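# Stand a closed gift box upright and open its lid

## Task

The closed gift box is lying on one of its sides on the table. Turn it so it rests on its bottom, then swing its lid open until the lid is roughly upright or tilted past upright. Concealed magnets keep the lid's flap closed, so it needs some pull to come free.

## Robot and tools

Robot: two arms, left_arm and right_arm. Each carries the same five-finger right hand, so the hands are not mirror images and every hand axis and number means the same on both. Calibrated bases in the scene frame: left_arm at (-0.019, +0.573, +0.016) m, right_arm at (+0.007, -0.803, +0.016) m. A camera stand sits behind the arms. Cameras: cam_high and cam_low are fixed; cam_left_wrist and cam_right_wrist are fisheye cameras riding on the hands. All are 672x504.

Frame: the scene frame has its origin at table-top height, halfway between the nominal bases. +x points out over the table, +z up, and left_arm is on the +y side. Image left and right do not match the arm names. Reported positions (m), quaternions (wxyz), velocities and Hand targets are in this frame. Offsets use its axes, and rotations turn about the Hand target's position.

Hand point: a spot 0.15 m out from the wrist flange along the fingers and 0.05 m in front of the palm. Its +z runs along straight fingers, +y out of the palm, +x across the palm away from the thumb. Straight fingers reach 0.06 to 0.07 m past it and lie 0.06 m behind it along -y. A bracket on the little-finger side can strike things. With fingers level, the wrist can sit below the hand point (up to 0.13 m palm down, 0.25 m palm up) and reach the table first.

A row is 28 numbers, each in [-1, 1], always for both arms: left dx, dy, dz, rx, ry, rz, then left little, ring, middle, index, thumb_bend, thumb_turn, force_limit, speed; then the same fourteen for the right arm. The six pose numbers are an offset, not a pose, counted from that arm's Hand target: 1.0 equals 0.6 m for dx, dy, dz and 180 degrees for rx, ry, rz, which form one rotation vector. Six zeros re-request the current Hand target. The six finger numbers are absolute targets: -1 open or straight, +1 curled; thumb_turn -1 beside the palm, +1 facing the fingers. force_limit runs from about 0 N at -1 to 10 N at +1 (15 N for the two thumb motors). speed scales from near zero at -1 to full at +0.48 and above. No value means 'unchanged': repeat the hand's last eight sent numbers, or, before any were sent, its hand_measured plus hand_force_limit and hand_speed. With the thumb turned across, the hand grips things 0.035 to 0.065 m thick, or a handle down to about 0.025 m. Close at speed -0.94 or lower for a soft grip.

execute_actions(actions, cameras): actions is a list of actions, each a list of up to 15 rows at 1/30 s per row; a short action repeats its final row. All rows of one action count from the Hand target at that action's start; the next action starts from the new Hand target, so the same offset moves further again. An empty list returns camera images. cameras: a list of names, ["all"], or [] for none.

move(target, speed, blend, stop_force, zero, blocking, cameras): target is one 28-number row or up to 15 rows; every row's offsets count from the Hand targets at the move's start, not from the previous row. Hands follow straight paths and turn the short way. speed is in m/s, 0.002 to 3.2, default 0.25 (turns up to twice that in rad/s); one value or one per target. blend is in m, rounding corners; 0 stops at each target. A move lasts at most 10 s. stop_force, in N from 4 to 120 and shared by both arms, ends an arm's path when its wrist sensor feels that much push against the motion; the arm then backs to just before the contact but keeps some press. It is unreliable while the hand rotates; leave it out when moving off a contact. zero (default true) rezeros moving arms first; false counts from the last zero. blocking=false returns after 0.5 s and cannot go with stop_force. In a list, keep the hand numbers the same in every row. The result adds a 'move:' line: done (within 3 mm and 2 degrees), off_target, moving, held or fault, plus limits=paced (pose clipped) or limits=held. Neither done nor off_target says anything about contact.

wait(seconds 0 to 10) lets the scene run. stop() brakes a running move. zoom_image(camera, region [x0, y0, x1, y1] in pixels, at most 504 wide and high) enlarges the latest image of that camera. show_instructions() shows the reference pages. zero_wrist_force(arm) rezeros that arm's wrist sensor. finished_scene(scene) ends the scene for good.

Results: end_effector_position, quaternion and velocities; Hand target (last commanded pose after clipping, the base for the next offsets); hand_measured, hand_stopped_by (moving, target, force, stalled, fault), hand_load_n (positive when the finger is pushed open), hand_force_limit, hand_speed; joint positions and torques, or 'within noise' when still; Wrist force and torque along the hand's own axes, plus a line with the peak since last shown; MOTOR HOT warnings; the scene number. Orientation is clipped each step to 32 degrees from the measured one, and a hand often settles short; send the remaining distance as a new offset.

Avoid: commanding a target beyond a firm contact (the arms are stiff); joint contact torques reaching 313 (shoulders), 142 (elbow) or 51.3 N m (wrists), or about 150 N on any part, which stops the arm for 10 s; arms or hands pressing on each other; paths close past an arm's own base; long stretched holds that overheat motors (85 C brakes the arm). Do not slam the box, drop it, or let it leave the table.

Each tool is called after "Request:" as a command line: name --argument value for each argument, lists and objects as JSON in quotes; but a table of rows of numbers goes row by row, as --pt "numbers of a row", without its own name.

Reference images:

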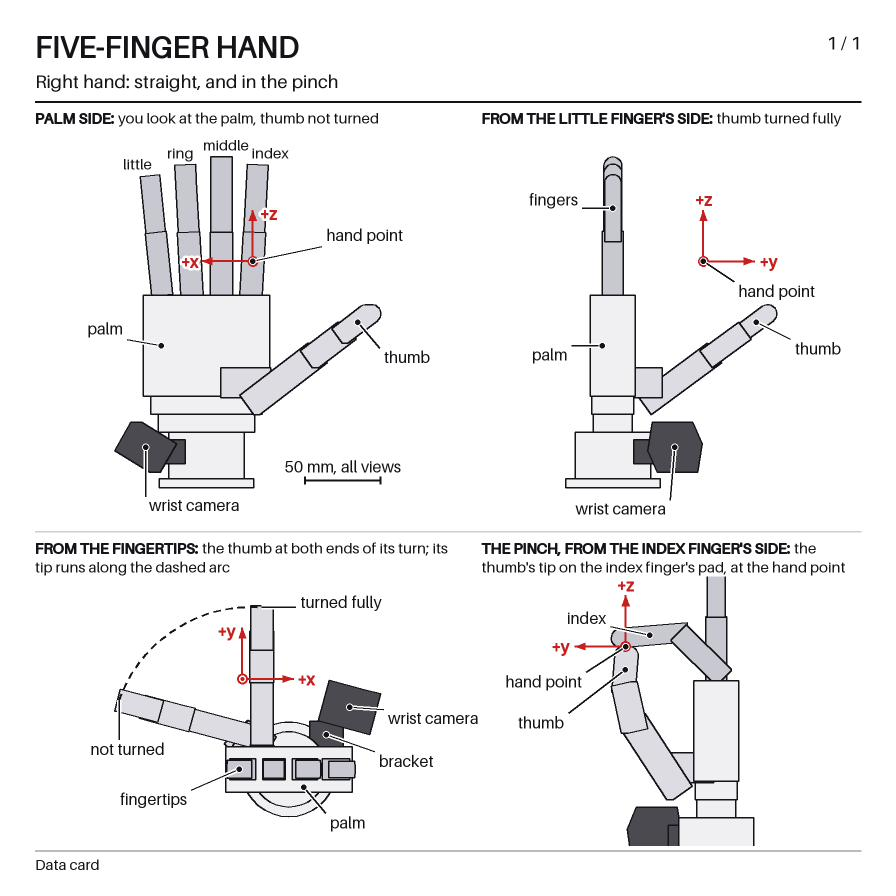

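## Session

Request:
execute_actions --actions '[]'

Scene clock: 0.00 s.
left_arm: end_effector_position=(-0.1335, +1.0303, +0.6661) hand_measured=(-1.000, -1.000, -1.000, -1.000, -1.000, -1.000) hand_load_n=(+0.0, +0.0, +0.0, +0.0, +0.0, +0.0) hand_stopped_by=(target, target, target, target, target, target) hand_force_limit=0.00 hand_speed=-0.80 end_effector_quat_wxyz=(+0.033, +0.728, -0.684, -0.018) | right_arm: end_effector_position=(+0.0624, -1.2564, +0.6598) hand_measured=(-1.000, -1.000, -1.000, -1.000, -1.000, -1.000) hand_load_n=(+0.0, +0.0, +0.0, +0.0, +0.0, +0.0) hand_stopped_by=(target, target, target, target, target, target) hand_force_limit=0.00 hand_speed=-0.80 end_effector_quat_wxyz=(+0.003, +0.774, +0.631, -0.057)
Joint positions: left_arm=[1.257 -1.634 1.432 1.818 1.51 -1.968] | right_arm=[-1.965 -1.711 1.473 1.705 1.619 -1.766]
Joint velocities: within noise
Joint torques (N m): no reading
Wrist force (N): no reading
Wrist torque (N m): no reading
Wrist force, peak (N): no reading
Hand target: left_arm -0.1335, +1.0303, +0.6661; +0.033, +0.728, -0.684, -0.018 | right_arm +0.0624, -1.2564, +0.6598; +0.003, +0.774, +0.631, -0.057

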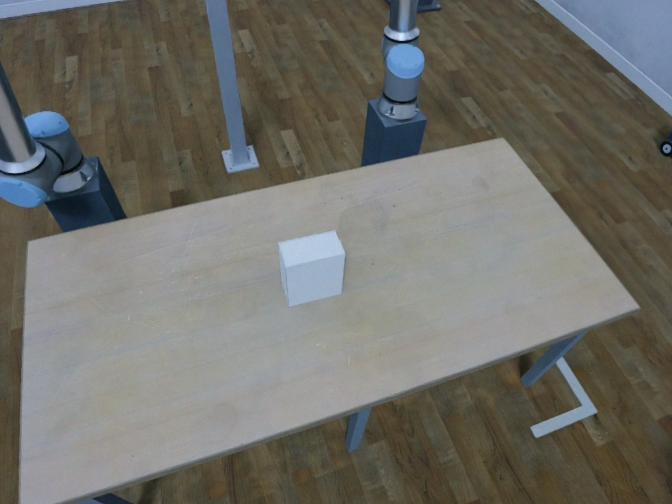

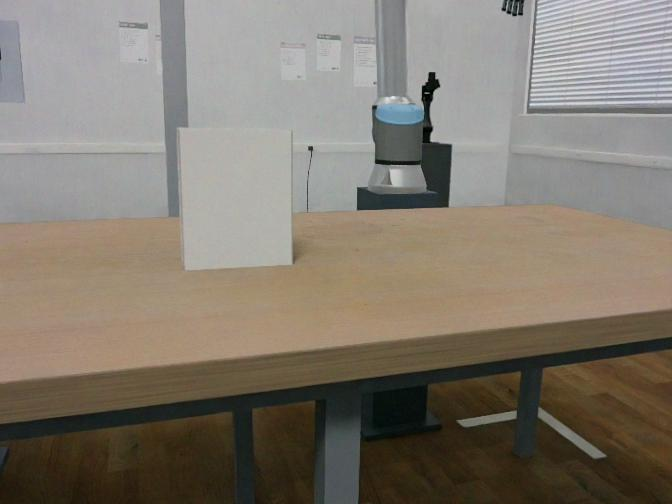

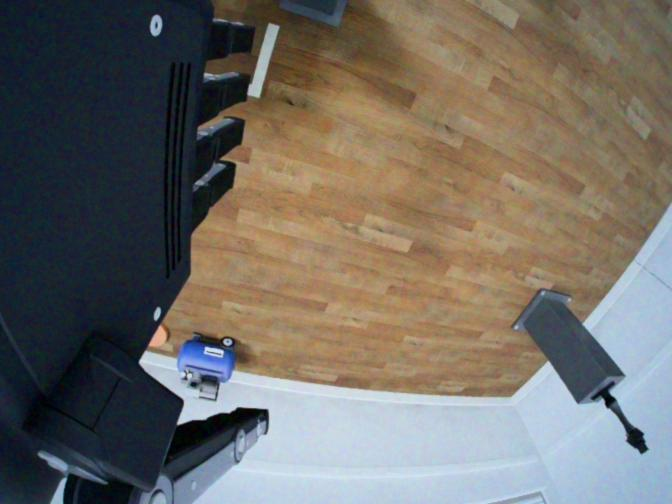

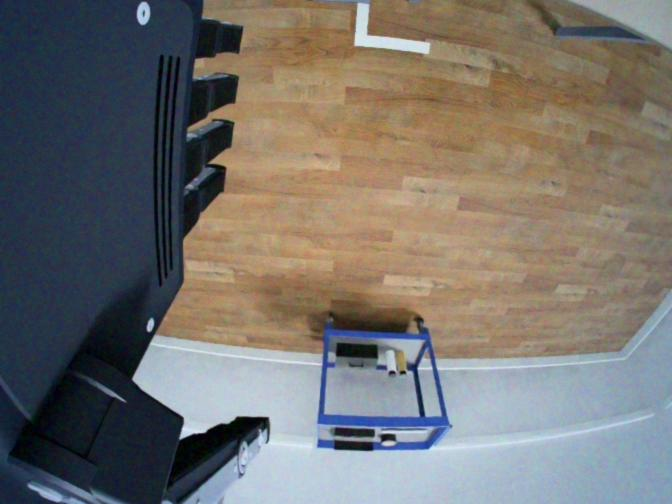

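Request:
zoom_image --camera "cam_high" --region '[250, 210, 370, 320]'

Request:
zoom_image --camera "cam_low" --region '[160, 110, 320, 290]'

Scaled by 4.200.

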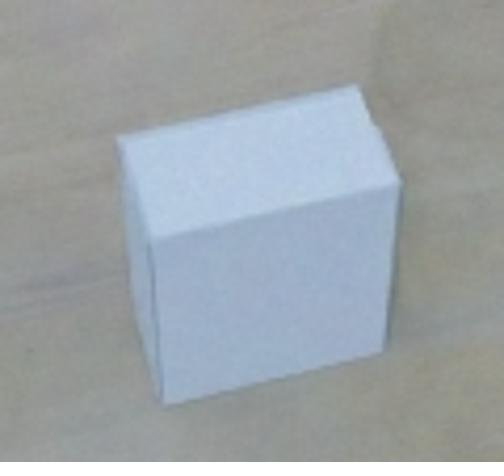

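Scaled by 2.800.

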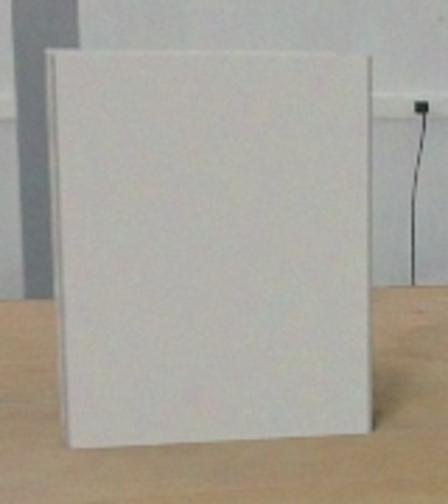

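Request:
move --target '[0.8,-0.3,-0.2,-0.0304,0.0376,0.479,-1,-1,-1,-1,-1,-1,0,-0.8,0.65,0.43,-0.18,0.0897,-0.057,0.563,-1,-1,-1,-1,-1,-1,0,-0.8]' --speed 0.7

Request:
move --target '[0.62,-0.75,-0.12,0,0,0,-1,-1,-1,-1,-1,-1,0,-0.8,0.58,0.75,-0.15,0,0,0,-1,-1,-1,-1,-1,-1,0,-0.8]' --speed 0.7 --cameras '["all"]'

Scene clock: 58.60 s.
left_arm: end_effector_position=(+0.3465, +0.8503, +0.5461) hand_measured=(-1.000, -1.000, -1.000, -1.000, -1.000, -1.000) hand_load_n=(+0.0, +0.0, +0.0, +0.0, +0.0, +0.0) hand_stopped_by=(target, target, target, target, target, target) hand_force_limit=0.00 hand_speed=-0.80 end_effector_quat_wxyz=(+0.105, +0.995, +0.000, +0.000) | right_arm: end_effector_position=(+0.4524, -0.9985, +0.5518) hand_measured=(-1.000, -1.000, -1.000, -1.000, -1.000, -1.000) hand_load_n=(+0.0, +0.0, +0.0, +0.0, +0.0, +0.0) hand_stopped_by=(target, target, target, target, target, target) hand_force_limit=0.00 hand_speed=-0.80 end_effector_quat_wxyz=(+0.000, +0.000, +0.995, +0.105)
Joint positions: left_arm=[0.48 -1.444 1.481 1.628 1.758 -4.243] | right_arm=[-0.983 -1.514 1.565 1.695 1.455 -2.565]
Joint torques (N m): left_arm=[7.92 -52.71 -27.52 5.3 -1.27 -1.99] | right_arm=[8.72 -43.7 -35.57 6.76 1.87 1.57]
Wrist force (N): left_arm=[0.2 0.0 0.2] | right_arm=[-0.2 0.5 0.1]
Wrist torque (N m): left_arm=[-0.04 -0.04 -0.11] | right_arm=[0.06 -0.05 0.02]
Wrist force, peak (N): left_arm=[1.8 0.3 0.6] | right_arm=[-2.0 1.1 0.5]
Hand target: left_arm +0.3465, +0.8503, +0.5461; +0.105, +0.995, +0.000, +0.000 | right_arm +0.4524, -0.9984, +0.5518; +0.000, +0.000, +0.995, +0.105
Off the commanded pose: left_arm 0.000 m, 0 deg | right_arm 0.000 m, 0 deg.
move: done

Scene clock: 60.10 s.
left_arm: end_effector_position=(+0.7184, +0.4004, +0.4741) hand_measured=(-1.000, -1.000, -1.000, -1.000, -1.000, -1.000) hand_load_n=(+0.0, +0.0, +0.0, +0.0, -0.5, +0.0) hand_stopped_by=(target, target, target, target, target, target) hand_force_limit=0.00 hand_speed=-0.80 end_effector_quat_wxyz=(+0.105, +0.995, +0.000, +0.000) | right_arm: end_effector_position=(+0.8003, -0.5485, +0.4618) hand_measured=(-1.000, -1.000, -1.000, -1.000, -1.000, -1.000) hand_load_n=(+0.0, +0.0, +0.0, +0.0, +0.0, +0.0) hand_stopped_by=(target, target, target, target, target, target) hand_force_limit=0.00 hand_speed=-0.80 end_effector_quat_wxyz=(+0.000, +0.000, +0.995, +0.105)
Joint positions: left_arm=[-0.285 -1.061 1.064 1.505 1.771 -5.023] | right_arm=[-0.043 -1.051 1.085 1.546 1.361 -1.616]
Joint torques (N m): left_arm=[-1.84 -67.41 -48.34 1.92 1.54 0.19] | right_arm=[10.77 -63.05 -50.05 1.82 -0.81 0.37]
Wrist force (N): left_arm=[0.0 0.1 0.0] | right_arm=[0.3 -0.7 -0.2]
Wrist torque (N m): left_arm=[-0.01 -0.02 -0.11] | right_arm=[-0.07 -0.04 0.07]
Wrist force, peak (N): left_arm=[2.0 2.4 1.2] | right_arm=[2.2 -2.1 -1.2]
Hand target: left_arm +0.7185, +0.4003, +0.4741; +0.105, +0.995, +0.000, +0.000 | right_arm +0.8004, -0.5484, +0.4618; +0.000, +0.000, +0.995, +0.105
Off the commanded pose: left_arm 0.000 m, 0 deg | right_arm 0.000 m, 0 deg.
move: done
camera_calibration:
cam_left_wrist: T_world_to_cam=[[0.263105, -0.93946, 0.219521, 0.0815354], [-0.819803, -0.0977494, 0.564241, 0.365902], [-0.508624, -0.328419, -0.795891, 0.992609], [0, 0, 0, 1]] pos_world=[0.78338, 0.438358, 0.565654]
cam_right_wrist: T_world_to_cam=[[-0.25102, 0.937136, 0.242415, 0.596484], [0.834856, 0.082852, 0.544198, -0.8678], [0.489903, 0.338986, -0.803171, 0.283964], [0, 0, 0, 1]] pos_world=[0.735102, -0.583347, 0.55573]

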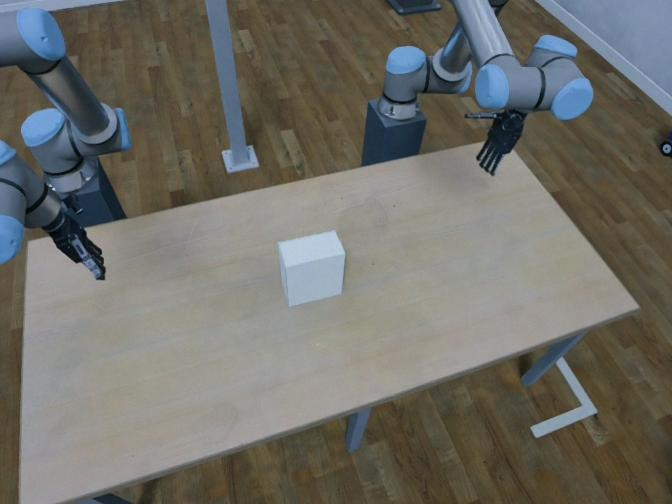

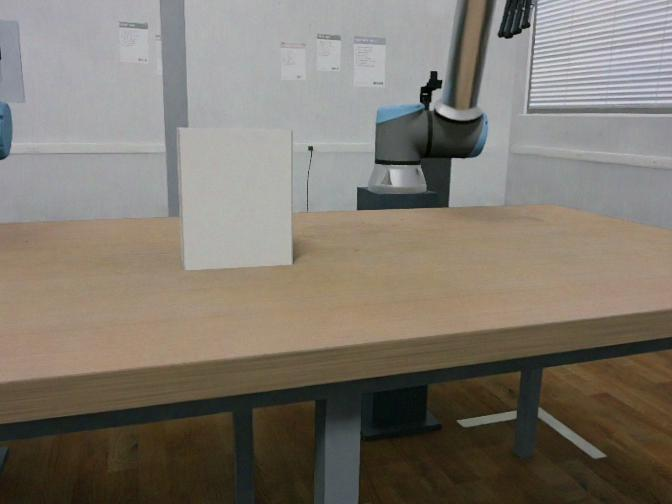

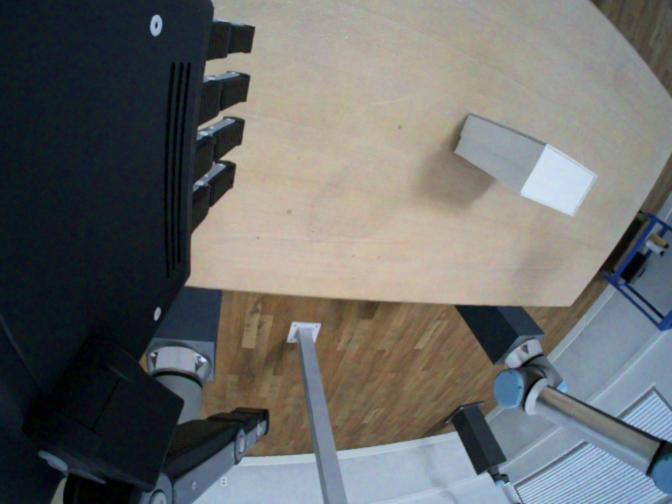

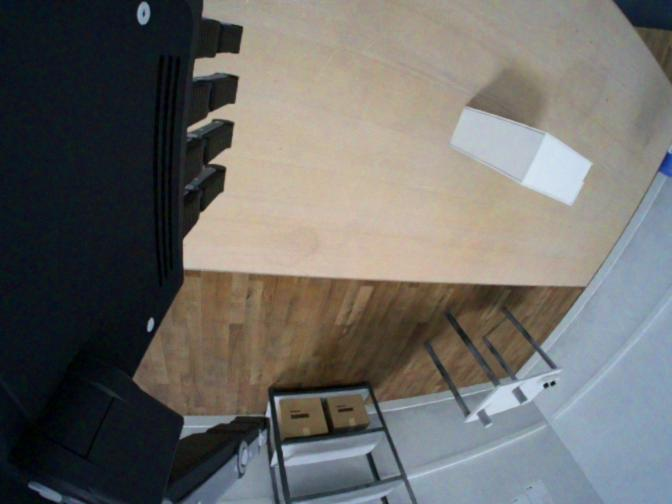

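Request:
zoom_image --camera "cam_left_wrist" --region '[440, 100, 610, 227]'

Request:
zoom_image --camera "cam_right_wrist" --region '[440, 95, 610, 222]'

Scaled by 2.965 from the camera's 672x504 image, which has a finer 960x720 frame.

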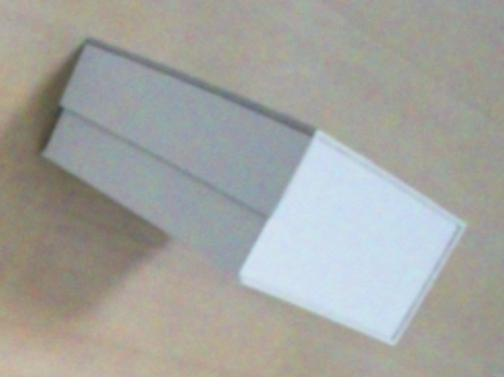

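Scaled by 2.965 from the camera's 672x504 image, which has a finer 960x720 frame.

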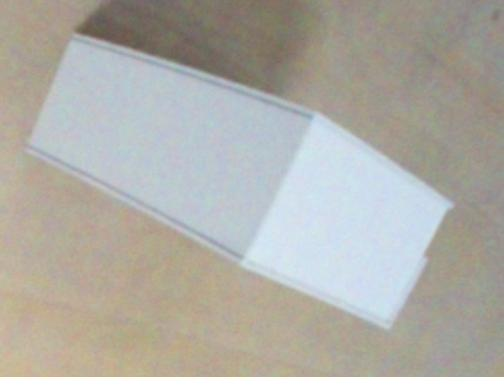

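Request:
move --target '[-0.0025,-0.617,-0.378,-0.0444,0,0,-1,-1,-1,-1,-1,-1,0,-0.8,-0.0223,0.597,-0.358,0.0444,0,0,-1,-1,-1,-1,-1,-1,0,-0.8]' --speed 0.4 --cameras '["all"]'

Scene clock: 88.57 s.
left_arm: end_effector_position=(+0.7170, +0.0301, +0.2474) hand_measured=(-1.000, -1.000, -1.000, -1.000, -1.000, -1.000) hand_load_n=(+0.0, +0.0, +0.0, +0.0, +0.0, +0.0) hand_stopped_by=(target, target, target, target, target, target) hand_force_limit=0.00 hand_speed=-0.80 end_effector_quat_wxyz=(+0.174, +0.985, +0.000, +0.000) | right_arm: end_effector_position=(+0.7871, -0.1903, +0.2470) hand_measured=(-1.000, -1.000, -1.000, -1.000, -1.000, -1.000) hand_load_n=(+0.0, +0.0, +0.0, +0.0, +0.0, +0.0) hand_stopped_by=(target, target, target, target, target, target) hand_force_limit=0.00 hand_speed=-0.80 end_effector_quat_wxyz=(+0.000, +0.000, +0.985, +0.174)
Joint positions: left_arm=[-0.66 -0.838 1.1 1.084 1.841 -5.422] | right_arm=[0.358 -0.794 1.044 1.194 1.245 -1.193]
Joint torques (N m): left_arm=[-1.94 -83.81 -28.01 2.06 -0.73 -0.2] | right_arm=[9.94 -89.36 -37.09 4.29 1.51 -0.49]
Wrist force (N): left_arm=[0.6 0.4 -0.2] | right_arm=[0.2 0.2 -0.1]
Wrist torque (N m): left_arm=[0.04 -0.11 -0.06] | right_arm=[-0.03 -0.09 0.16]
Wrist force, peak (N): left_arm=[0.2 1.9 2.6] | right_arm=[0.1 -2.6 -2.2]
Hand target: left_arm +0.7170, +0.0301, +0.2473; +0.174, +0.985, +0.000, +0.000 | right_arm +0.7870, -0.1902, +0.2470; +0.000, +0.000, +0.985, +0.174
Off the commanded pose: left_arm 0.000 m, 0 deg | right_arm 0.000 m, 0 deg.
move: done
camera_calibration:
cam_left_wrist: T_world_to_cam=[[0.262965, -0.899794, 0.348165, -0.249121], [-0.819862, -0.01817, 0.572273, 0.452098], [-0.508602, -0.435936, -0.742485, 0.679927], [0, 0, 0, 1]] pos_world=[0.78198, 0.0804608, 0.332847]
cam_right_wrist: T_world_to_cam=[[-0.251012, 0.894306, 0.370419, 0.269757], [0.834794, 0.00628152, 0.550527, -0.785634], [0.490013, 0.447413, -0.748137, 0.00357632], [0, 0, 0, 1]] pos_world=[0.721802, -0.23791, 0.335265]

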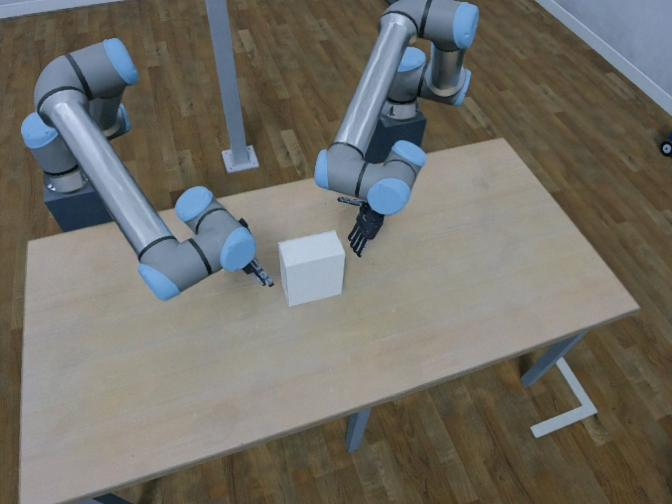

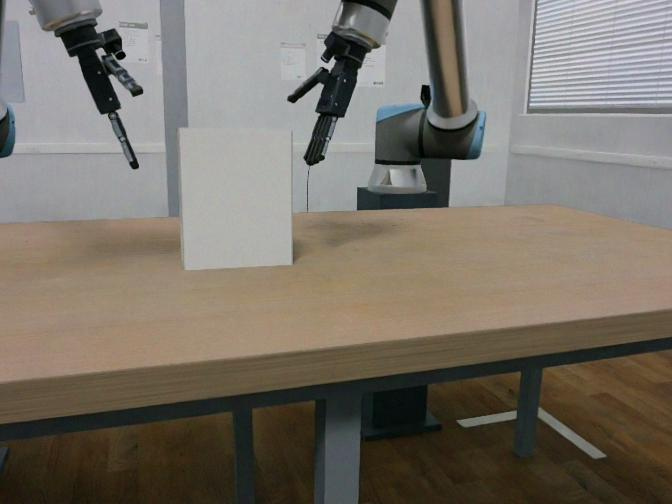

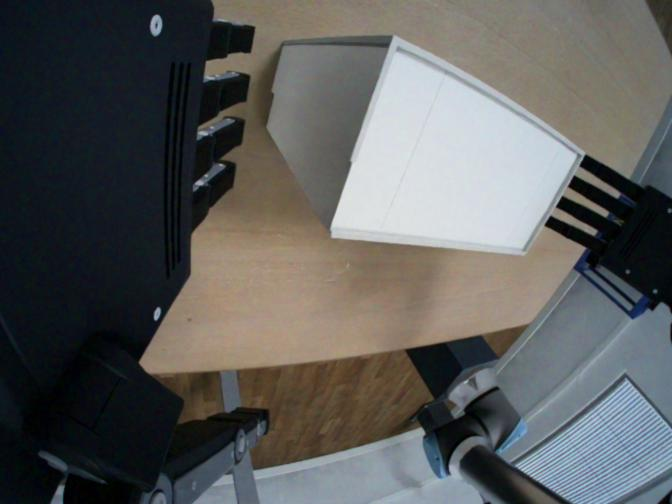

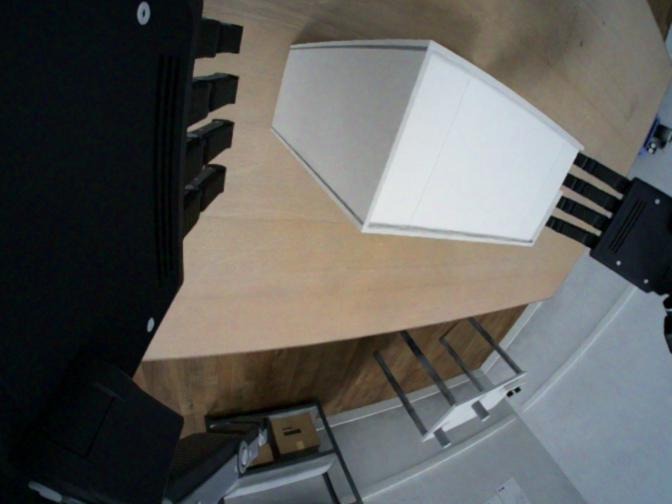

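Request:
move --target '[0,-0.125,0,0,0,0,-1,-1,-1,-1,-1,-1,0,-0.8,0,0.125,0,0,0,0,-1,-1,-1,-1,-1,-1,0,-0.8]' --speed 0.04 --stop_force 10 --cameras '["all"]'

Scene clock: 94.40 s.
left_arm: end_effector_position=(+0.7169, -0.0208, +0.2473) hand_measured=(-1.000, -1.000, -1.000, -1.000, -1.000, -1.000) hand_load_n=(+0.0, +0.5, +0.0, +0.0, +0.0, +0.0) hand_stopped_by=(target, target, target, target, target, target) hand_force_limit=0.00 hand_speed=-0.80 end_effector_quat_wxyz=(+0.174, +0.985, +0.000, +0.000) | right_arm: end_effector_position=(+0.7870, -0.1393, +0.2470) hand_measured=(-1.000, -1.000, -1.000, -1.000, -1.000, -1.000) hand_load_n=(+0.0, +0.0, +1.0, +0.0, +0.0, +0.0) hand_stopped_by=(target, target, target, target, target, target) hand_force_limit=0.00 hand_speed=-0.80 end_effector_quat_wxyz=(+0.000, +0.000, +0.985, +0.174)
Joint positions: left_arm=[-0.705 -0.794 1.021 1.108 1.831 -5.468] | right_arm=[0.412 -0.742 0.947 1.221 1.252 -1.137]
Joint torques (N m): left_arm=[10.54 -87.29 -44.61 3.66 1.09 -0.96] | right_arm=[17.61 -103.43 -47.01 4.73 -0.57 1.99]
Wrist force (N): left_arm=[-0.3 -5.9 -4.8] | right_arm=[-1.6 -6.8 -6.2]
Wrist torque (N m): left_arm=[0.66 0.07 -0.35] | right_arm=[0.69 -0.14 -0.06]
Wrist force, peak (N): left_arm=[-3.0 -32.2 -25.2] | right_arm=[-2.0 -36.5 -26.4]
Hand target: left_arm +0.7170, -0.0208, +0.2473; +0.174, +0.985, +0.000, +0.000 (not the last commanded pose) | right_arm +0.7870, -0.1393, +0.2470; +0.000, +0.000, +0.985, +0.174 (not the last commanded pose)
Off the commanded pose: left_arm 0.024 m, 0 deg | right_arm 0.024 m, 0 deg.
move: contact (left_arm, right_arm)
camera_calibration:
cam_left_wrist: T_world_to_cam=[[0.263067, -0.899792, 0.348095, -0.29488], [-0.81983, -0.0182818, 0.572316, 0.451169], [-0.508601, -0.435935, -0.742486, 0.657538], [0, 0, 0, 1]] pos_world=[0.78188, 0.0295615, 0.332647]
cam_right_wrist: T_world_to_cam=[[-0.251183, 0.894266, 0.3704, 0.224283], [0.834754, 0.00641796, 0.550585, -0.78578], [0.489992, 0.447491, -0.748104, -0.0192492], [0, 0, 0, 1]] pos_world=[0.721701, -0.186912, 0.335164]

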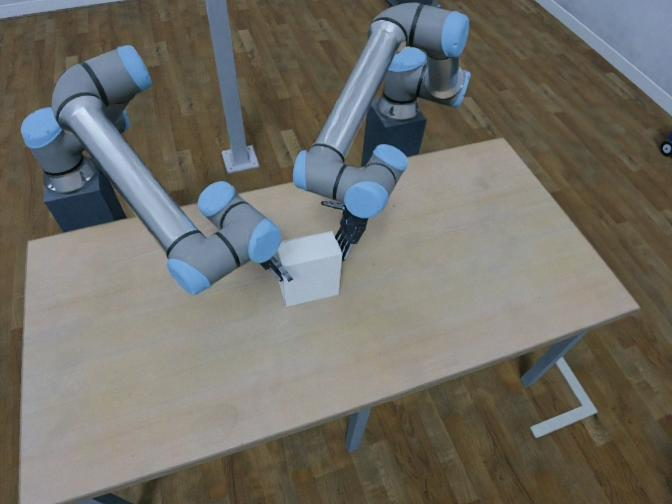

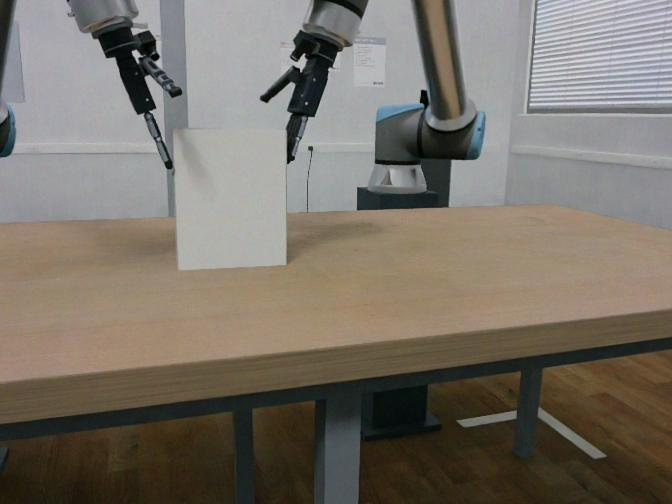

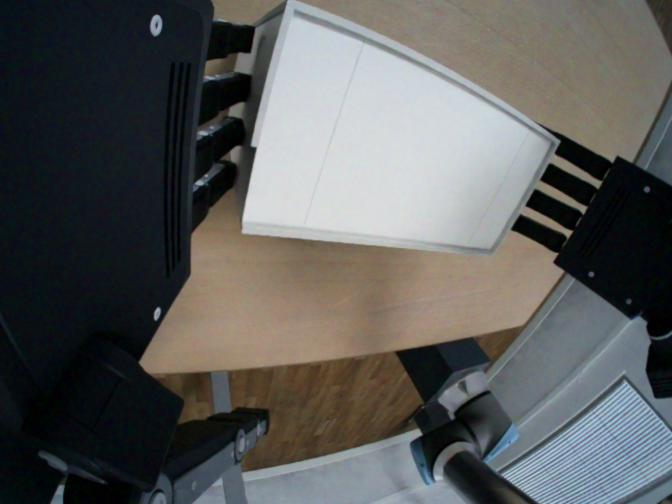

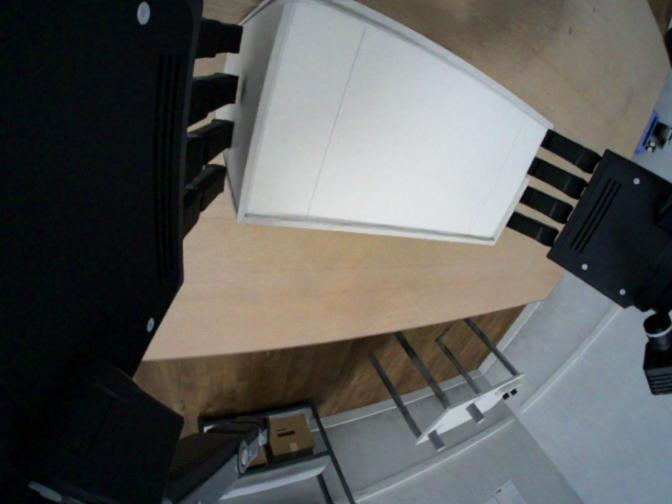

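Request:
move --pt "-0.0627 -0.0017 0.011 0 0 0 -1 -1 -1 -1 -1 -1 0 -0.8 -0.0627 0.0017 0.011 0 0 0 -1 -1 -1 -1 -1 -1 0 -0.8" --pt "-0.126 -0.0017 0.0068 0 0 0 -1 -1 -1 -1 -1 -1 0 -0.8 -0.126 0.0017 0.0068 0 0 0 -1 -1 -1 -1 -1 -1 0 -0.8" --speed 0.06 --blend 0.01 --cameras '["cam_high","cam_low"]'

Scene clock: 101.30 s.
left_arm: end_effector_position=(+0.6412, -0.0219, +0.2513) hand_measured=(-1.000, -1.000, -1.000, -1.000, -1.000, -1.000) hand_load_n=(+0.0, +3.0, +1.5, +0.0, +0.0, +0.0) hand_stopped_by=(target, target, target, target, target, target) hand_force_limit=0.00 hand_speed=-0.80 end_effector_quat_wxyz=(+0.174, +0.985, +0.000, +0.000) | right_arm: end_effector_position=(+0.7114, -0.1383, +0.2512) hand_measured=(-1.000, -1.000, -1.000, -1.000, -1.000, -1.000) hand_load_n=(+0.0, +0.0, +4.5, +0.5, +0.0, +0.0) hand_stopped_by=(target, target, target, target, target, target) hand_force_limit=0.00 hand_speed=-0.80 end_effector_quat_wxyz=(+0.000, +0.000, +0.985, +0.174)
Joint positions: left_arm=[-0.768 -0.912 1.214 1.017 1.815 -5.531] | right_arm=[0.449 -0.858 1.142 1.129 1.258 -1.097]
Joint torques (N m): left_arm=[-1.1 -81.98 -63.41 -2.71 6.16 2.27] | right_arm=[13.22 -70.63 -52.98 3.25 -7.19 -2.1]
Wrist force (N): left_arm=[-3.0 -26.4 -8.3] | right_arm=[-3.3 -28.7 -8.1]
Wrist torque (N m): left_arm=[2.17 0.06 -0.97] | right_arm=[1.89 -0.14 -0.75]
Wrist force, peak (N): left_arm=[-3.0 -26.4 -8.3] | right_arm=[-3.3 -28.7 -8.1]
Hand target: left_arm +0.6414, -0.0218, +0.2514; +0.174, +0.985, +0.000, +0.000 | right_arm +0.7114, -0.1383, +0.2511; +0.000, +0.000, +0.985, +0.174
Off the commanded pose: left_arm 0.000 m, 0 deg | right_arm 0.000 m, 0 deg.
move: done
Images, in order (width x height): cam_high 672x504, cam_low 672x504.

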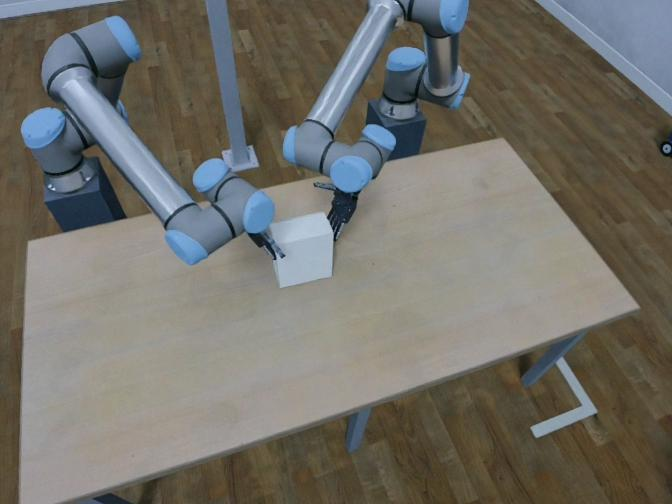

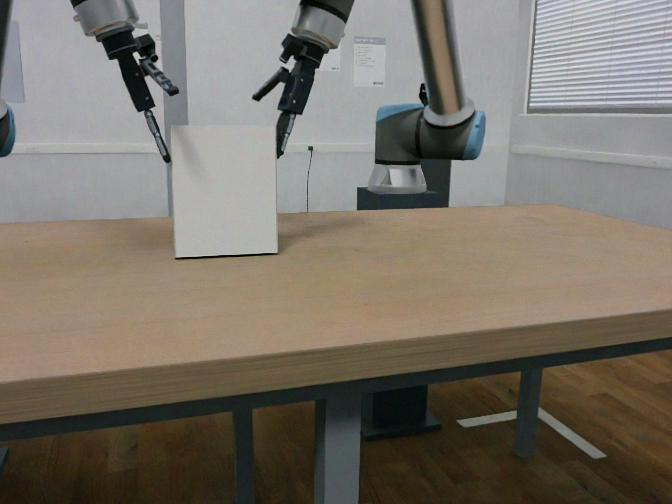

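Request:
move --target '[-0.1068,0,-0.0095,0,-0.0833,0,-1,-1,-1,-1,-1,-1,0,-0.8,-0.1108,0,0.0207,0,-0.0833,0,-1,-1,-1,-1,-1,-1,0,-0.8]' --speed 0.08 --cameras '["cam_high","cam_low"]'

Scene clock: 129.17 s.
left_arm: end_effector_position=(+0.5772, -0.0218, +0.2456) hand_measured=(-1.000, -1.000, -1.000, -1.000, -1.000, -1.000) hand_load_n=(+0.0, +2.5, +1.0, +0.0, +0.0, +0.0) hand_stopped_by=(target, target, target, target, target, target) hand_force_limit=0.00 hand_speed=-0.80 end_effector_quat_wxyz=(+0.172, +0.976, -0.022, +0.128) | right_arm: end_effector_position=(+0.6449, -0.1383, +0.2636) hand_measured=(-1.000, -1.000, -1.000, -1.000, -1.000, -1.000) hand_load_n=(+0.0, +0.0, +3.5, +0.0, +0.0, +0.0) hand_stopped_by=(target, target, target, target, target, target) hand_force_limit=0.00 hand_speed=-0.80 end_effector_quat_wxyz=(+0.129, -0.022, +0.976, +0.172)
Joint positions: left_arm=[-0.893 -1.096 1.484 0.751 1.589 -5.582] | right_arm=[0.524 -1.042 1.403 0.812 1.395 -1.059]
Joint torques (N m): left_arm=[2.52 -66.12 -61.95 -1.79 6.33 1.8] | right_arm=[9.19 -58.98 -52.39 2.37 -8.07 -0.55]
Wrist force (N): left_arm=[-2.2 -21.1 -6.2] | right_arm=[-1.7 -23.0 -5.4]
Wrist torque (N m): left_arm=[1.73 -0.13 -0.73] | right_arm=[1.52 -0.15 -0.47]
Wrist force, peak (N): left_arm=[-3.0 -26.4 -8.0] | right_arm=[-2.8 -28.7 -7.8]
Hand target: left_arm +0.5773, -0.0218, +0.2457; +0.172, +0.976, -0.022, +0.128 | right_arm +0.6449, -0.1383, +0.2635; +0.129, -0.022, +0.976, +0.172
Off the commanded pose: left_arm 0.000 m, 0 deg | right_arm 0.000 m, 0 deg.
move: done
Images, in order (width x height): cam_high 672x504, cam_low 672x504.

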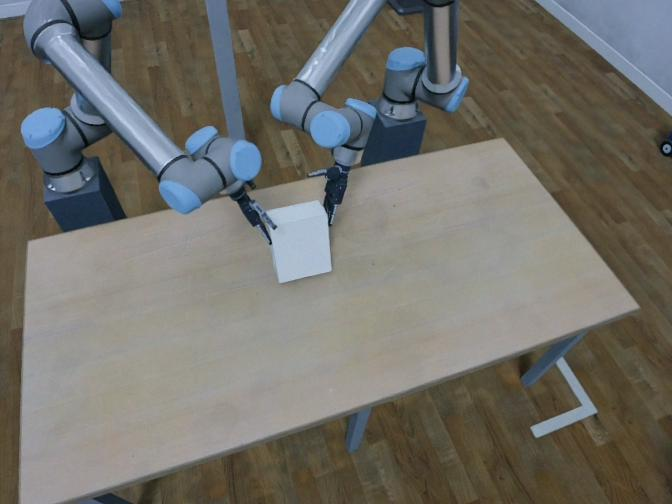

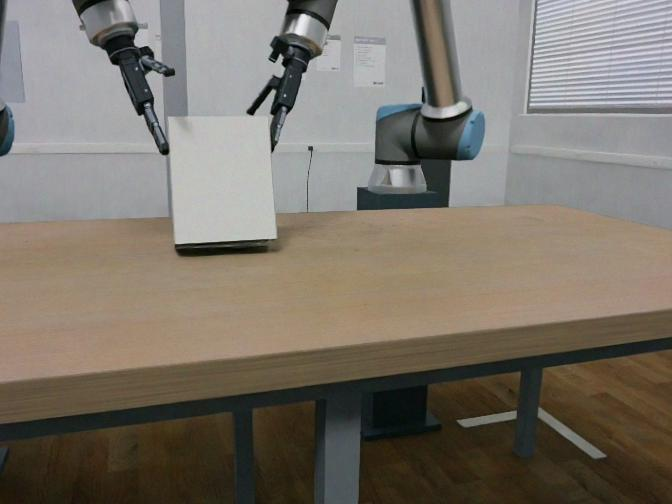

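Request:
move --pt "-0.1009 0 -0.0368 0 -0.0833 0 -1 -1 -1 -1 -1 -1 0 -0.8 -0.1125 0 -0.0087 0 -0.0833 0 -1 -1 -1 -1 -1 -1 0 -0.8" --pt "-0.1887 0 -0.0985 0 -0.1667 0 -1 -1 -1 -1 -1 -1 0 -0.8 -0.2189 0 -0.0462 0 -0.1667 0 -1 -1 -1 -1 -1 -1 0 -0.8" --speed 0.1 --blend 0.01 --cameras '["cam_high","cam_low"]'

Scene clock: 135.83 s.
left_arm: end_effector_position=(+0.4640, -0.0218, +0.1866) hand_measured=(-1.000, -1.000, -1.000, -1.000, -1.000, -1.000) hand_load_n=(+0.0, +2.0, +0.5, +0.0, +0.0, +0.0) hand_stopped_by=(target, target, target, target, target, target) hand_force_limit=0.00 hand_speed=-0.80 end_effector_quat_wxyz=(+0.161, +0.910, -0.066, +0.376) | right_arm: end_effector_position=(+0.5135, -0.1383, +0.2359) hand_measured=(-1.000, -1.000, -1.000, -1.000, -1.000, -1.000) hand_load_n=(+0.0, +0.0, +2.5, +0.0, +0.0, +0.0) hand_stopped_by=(target, target, target, target, target, target) hand_force_limit=0.00 hand_speed=-0.80 end_effector_quat_wxyz=(+0.377, -0.066, +0.910, +0.161)
Joint positions: left_arm=[-1.213 -1.293 1.929 0.25 1.033 -5.603] | right_arm=[0.725 -1.26 1.844 0.157 1.755 -1.074]
Joint torques (N m): left_arm=[0.1 -46.37 -55.96 -2.25 1.58 -1.04] | right_arm=[8.25 -39.43 -46.63 -1.43 -4.28 2.95]
Wrist force (N): left_arm=[-2.2 -15.7 -4.4] | right_arm=[-0.8 -16.7 -4.3]
Wrist torque (N m): left_arm=[1.10 -0.19 -0.72] | right_arm=[1.00 -0.12 -0.28]
Wrist force, peak (N): left_arm=[0.4 -22.6 -18.1] | right_arm=[-7.2 -13.4 -19.2]
Hand target: left_arm +0.4641, -0.0218, +0.1866; +0.161, +0.910, -0.066, +0.376 | right_arm +0.5136, -0.1383, +0.2358; +0.377, -0.066, +0.910, +0.161
Off the commanded pose: left_arm 0.000 m, 0 deg | right_arm 0.000 m, 0 deg.
move: done
Images, in order (width x height): cam_high 672x504, cam_low 672x504.

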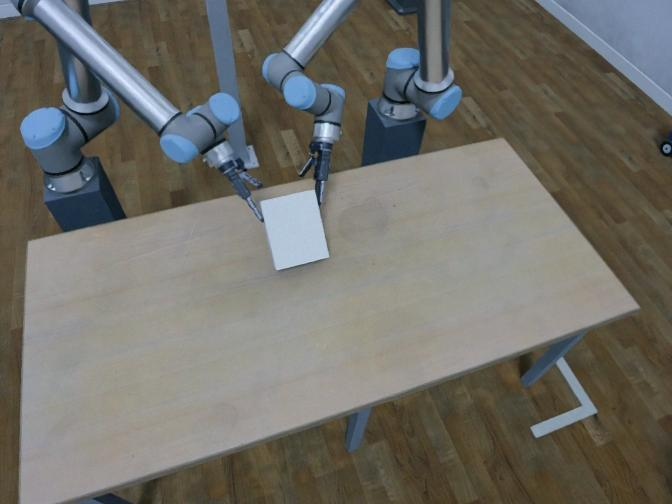

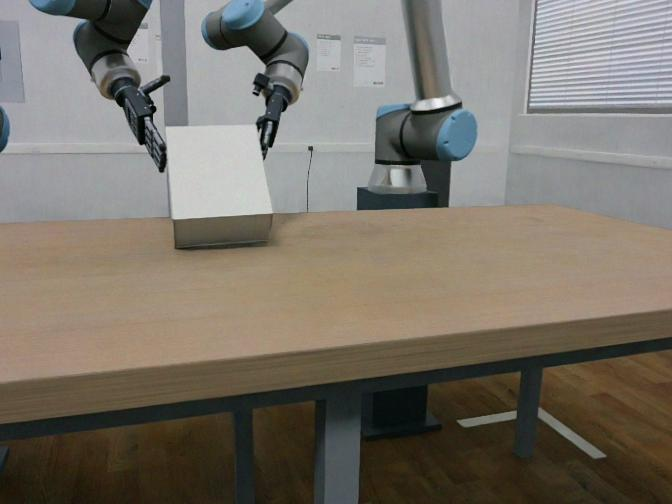

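Request:
move --target '[-0.038,0.0008,-0.078,0,0.0694,0,-1,-1,-1,-1,-1,-1,0,-0.8,-0.0225,-0.0008,-0.097,0,0.0694,0,-1,-1,-1,-1,-1,-1,0,-0.8]' --speed 0.05 --cameras '["cam_high","cam_low"]'

Scene clock: 146.13 s.
left_arm: end_effector_position=(+0.4413, -0.0213, +0.1397) hand_measured=(-1.000, -1.000, -1.000, -1.000, -1.000, -1.000) hand_load_n=(+0.0, +0.5, +1.0, +0.0, +0.0, +0.0) hand_stopped_by=(target, target, target, target, target, target) hand_force_limit=0.00 hand_speed=-0.80 end_effector_quat_wxyz=(+0.167, +0.946, -0.048, +0.275) end_effector_velocity=(+0.002, +0.001, +0.000) end_effector_angular_velocity=(+0.001, -0.006, +0.001) | right_arm: end_effector_position=(+0.5001, -0.1388, +0.1774) hand_measured=(-1.000, -1.000, -1.000, -1.000, -1.000, -1.000) hand_load_n=(+0.0, +0.0, +1.0, +0.0, +0.0, +0.0) hand_stopped_by=(target, target, target, target, target, target) hand_force_limit=0.00 hand_speed=-0.80 end_effector_quat_wxyz=(+0.276, -0.048, +0.945, +0.167)
Joint positions: left_arm=[-1.177 -1.229 1.91 0.325 1.22 -5.704] | right_arm=[0.7 -1.188 1.819 0.286 1.634 -0.995]
Joint velocities: left_arm=[0 -0.001 0 -0.002 -0.006 0.003] | right_arm=[within noise]
Joint torques (N m): left_arm=[-11.67 -69 -44.87 -1.23 -1.88 1.75] | right_arm=[13.3 -73.74 -38.2 -1.62 0.69 -1.93]
Wrist force (N): left_arm=[-0.9 -6.7 -0.8] | right_arm=[-0.3 -6.6 -3.0]
Wrist torque (N m): left_arm=[0.34 -0.08 -0.10] | right_arm=[0.40 -0.06 -0.17]
Wrist force, peak (N): left_arm=[-2.1 -16.0 -4.4] | right_arm=[-4.6 -14.7 -10.7]
Hand target: left_arm +0.4413, -0.0213, +0.1398; +0.167, +0.946, -0.048, +0.275 | right_arm +0.5001, -0.1388, +0.1776; +0.276, -0.048, +0.945, +0.167
Off the commanded pose: left_arm 0.000 m, 0 deg | right_arm 0.000 m, 0 deg.
move: done
Images, in order (width x height): cam_high 672x504, cam_low 672x504.

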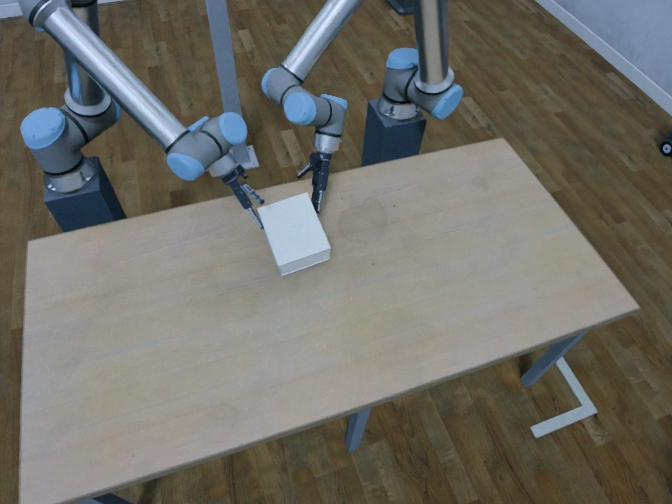

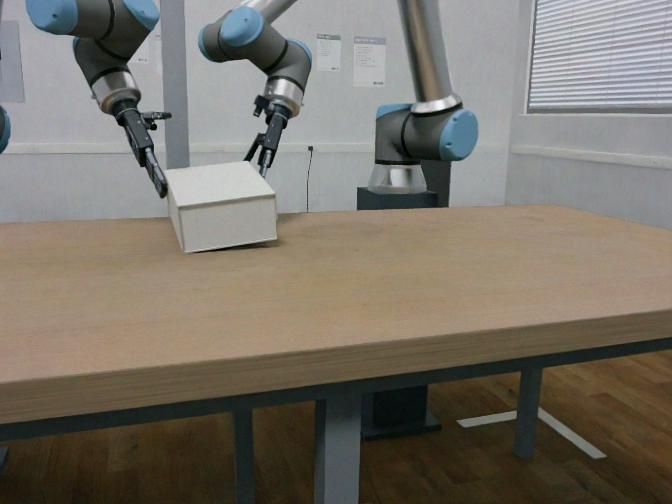

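Request:
move --target '[-0.027,0,-0.055,0,0.0694,0,-1,-1,-1,-1,-1,-1,0,-0.8,-0.015,0,-0.078,0,0.0694,0,-1,-1,-1,-1,-1,-1,0,-0.8]' --speed 0.05 --cameras '["cam_high","cam_low"]'

Scene clock: 152.07 s.
left_arm: end_effector_position=(+0.4252, -0.0213, +0.1067) hand_measured=(-1.000, -1.000, -1.000, -1.000, -1.000, -1.000) hand_load_n=(+0.0, +1.0, +0.0, +0.0, +0.0, +0.0) hand_stopped_by=(target, target, target, target, target, target) hand_force_limit=0.00 hand_speed=-0.80 end_effector_quat_wxyz=(+0.171, +0.970, -0.030, +0.171) | right_arm: end_effector_position=(+0.4912, -0.1388, +0.1307) hand_measured=(-1.000, -1.000, -1.000, -1.000, -1.000, -1.000) hand_load_n=(+0.0, +0.5, +0.0, +0.0, +0.0, +0.0) hand_stopped_by=(target, target, target, target, target, target) hand_force_limit=0.00 hand_speed=-0.80 end_effector_quat_wxyz=(+0.171, -0.030, +0.970, +0.171)
Joint positions: left_arm=[-1.125 -1.163 1.872 0.396 1.42 -5.759] | right_arm=[0.666 -1.111 1.778 0.419 1.5 -0.95]
Joint torques (N m): left_arm=[-17.58 -74.02 -36 -0.92 -1.02 1.68] | right_arm=[12.67 -79.52 -28.42 -1 1.32 -0.34]
Wrist force (N): left_arm=[0.5 -6.3 -0.6] | right_arm=[-0.4 -3.7 -5.0]
Wrist torque (N m): left_arm=[0.35 -0.07 -0.14] | right_arm=[0.55 0.05 -0.26]
Wrist force, peak (N): left_arm=[0.0 -9.9 -2.6] | right_arm=[-3.7 -7.5 -7.3]
Hand target: left_arm +0.4251, -0.0213, +0.1068; +0.171, +0.970, -0.030, +0.171 | right_arm +0.4911, -0.1388, +0.1308; +0.171, -0.030, +0.970, +0.171
Off the commanded pose: left_arm 0.000 m, 0 deg | right_arm 0.000 m, 0 deg.
move: done
Images, in order (width x height): cam_high 672x504, cam_low 672x504.

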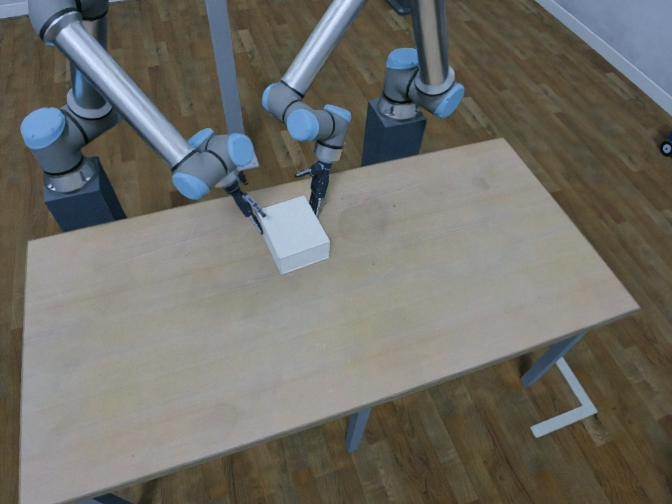

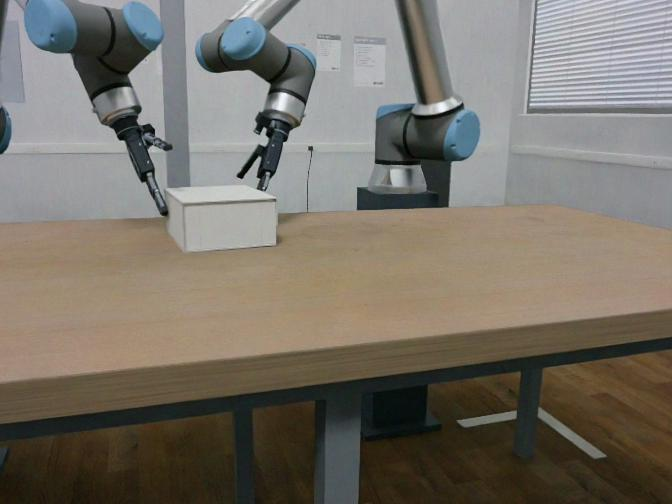

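Request:
zoom_image --camera "cam_low" --region '[130, 160, 310, 270]'

Scaled by 2.800.

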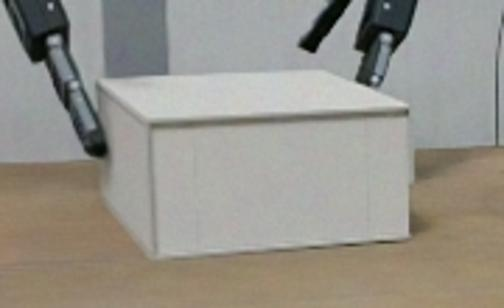

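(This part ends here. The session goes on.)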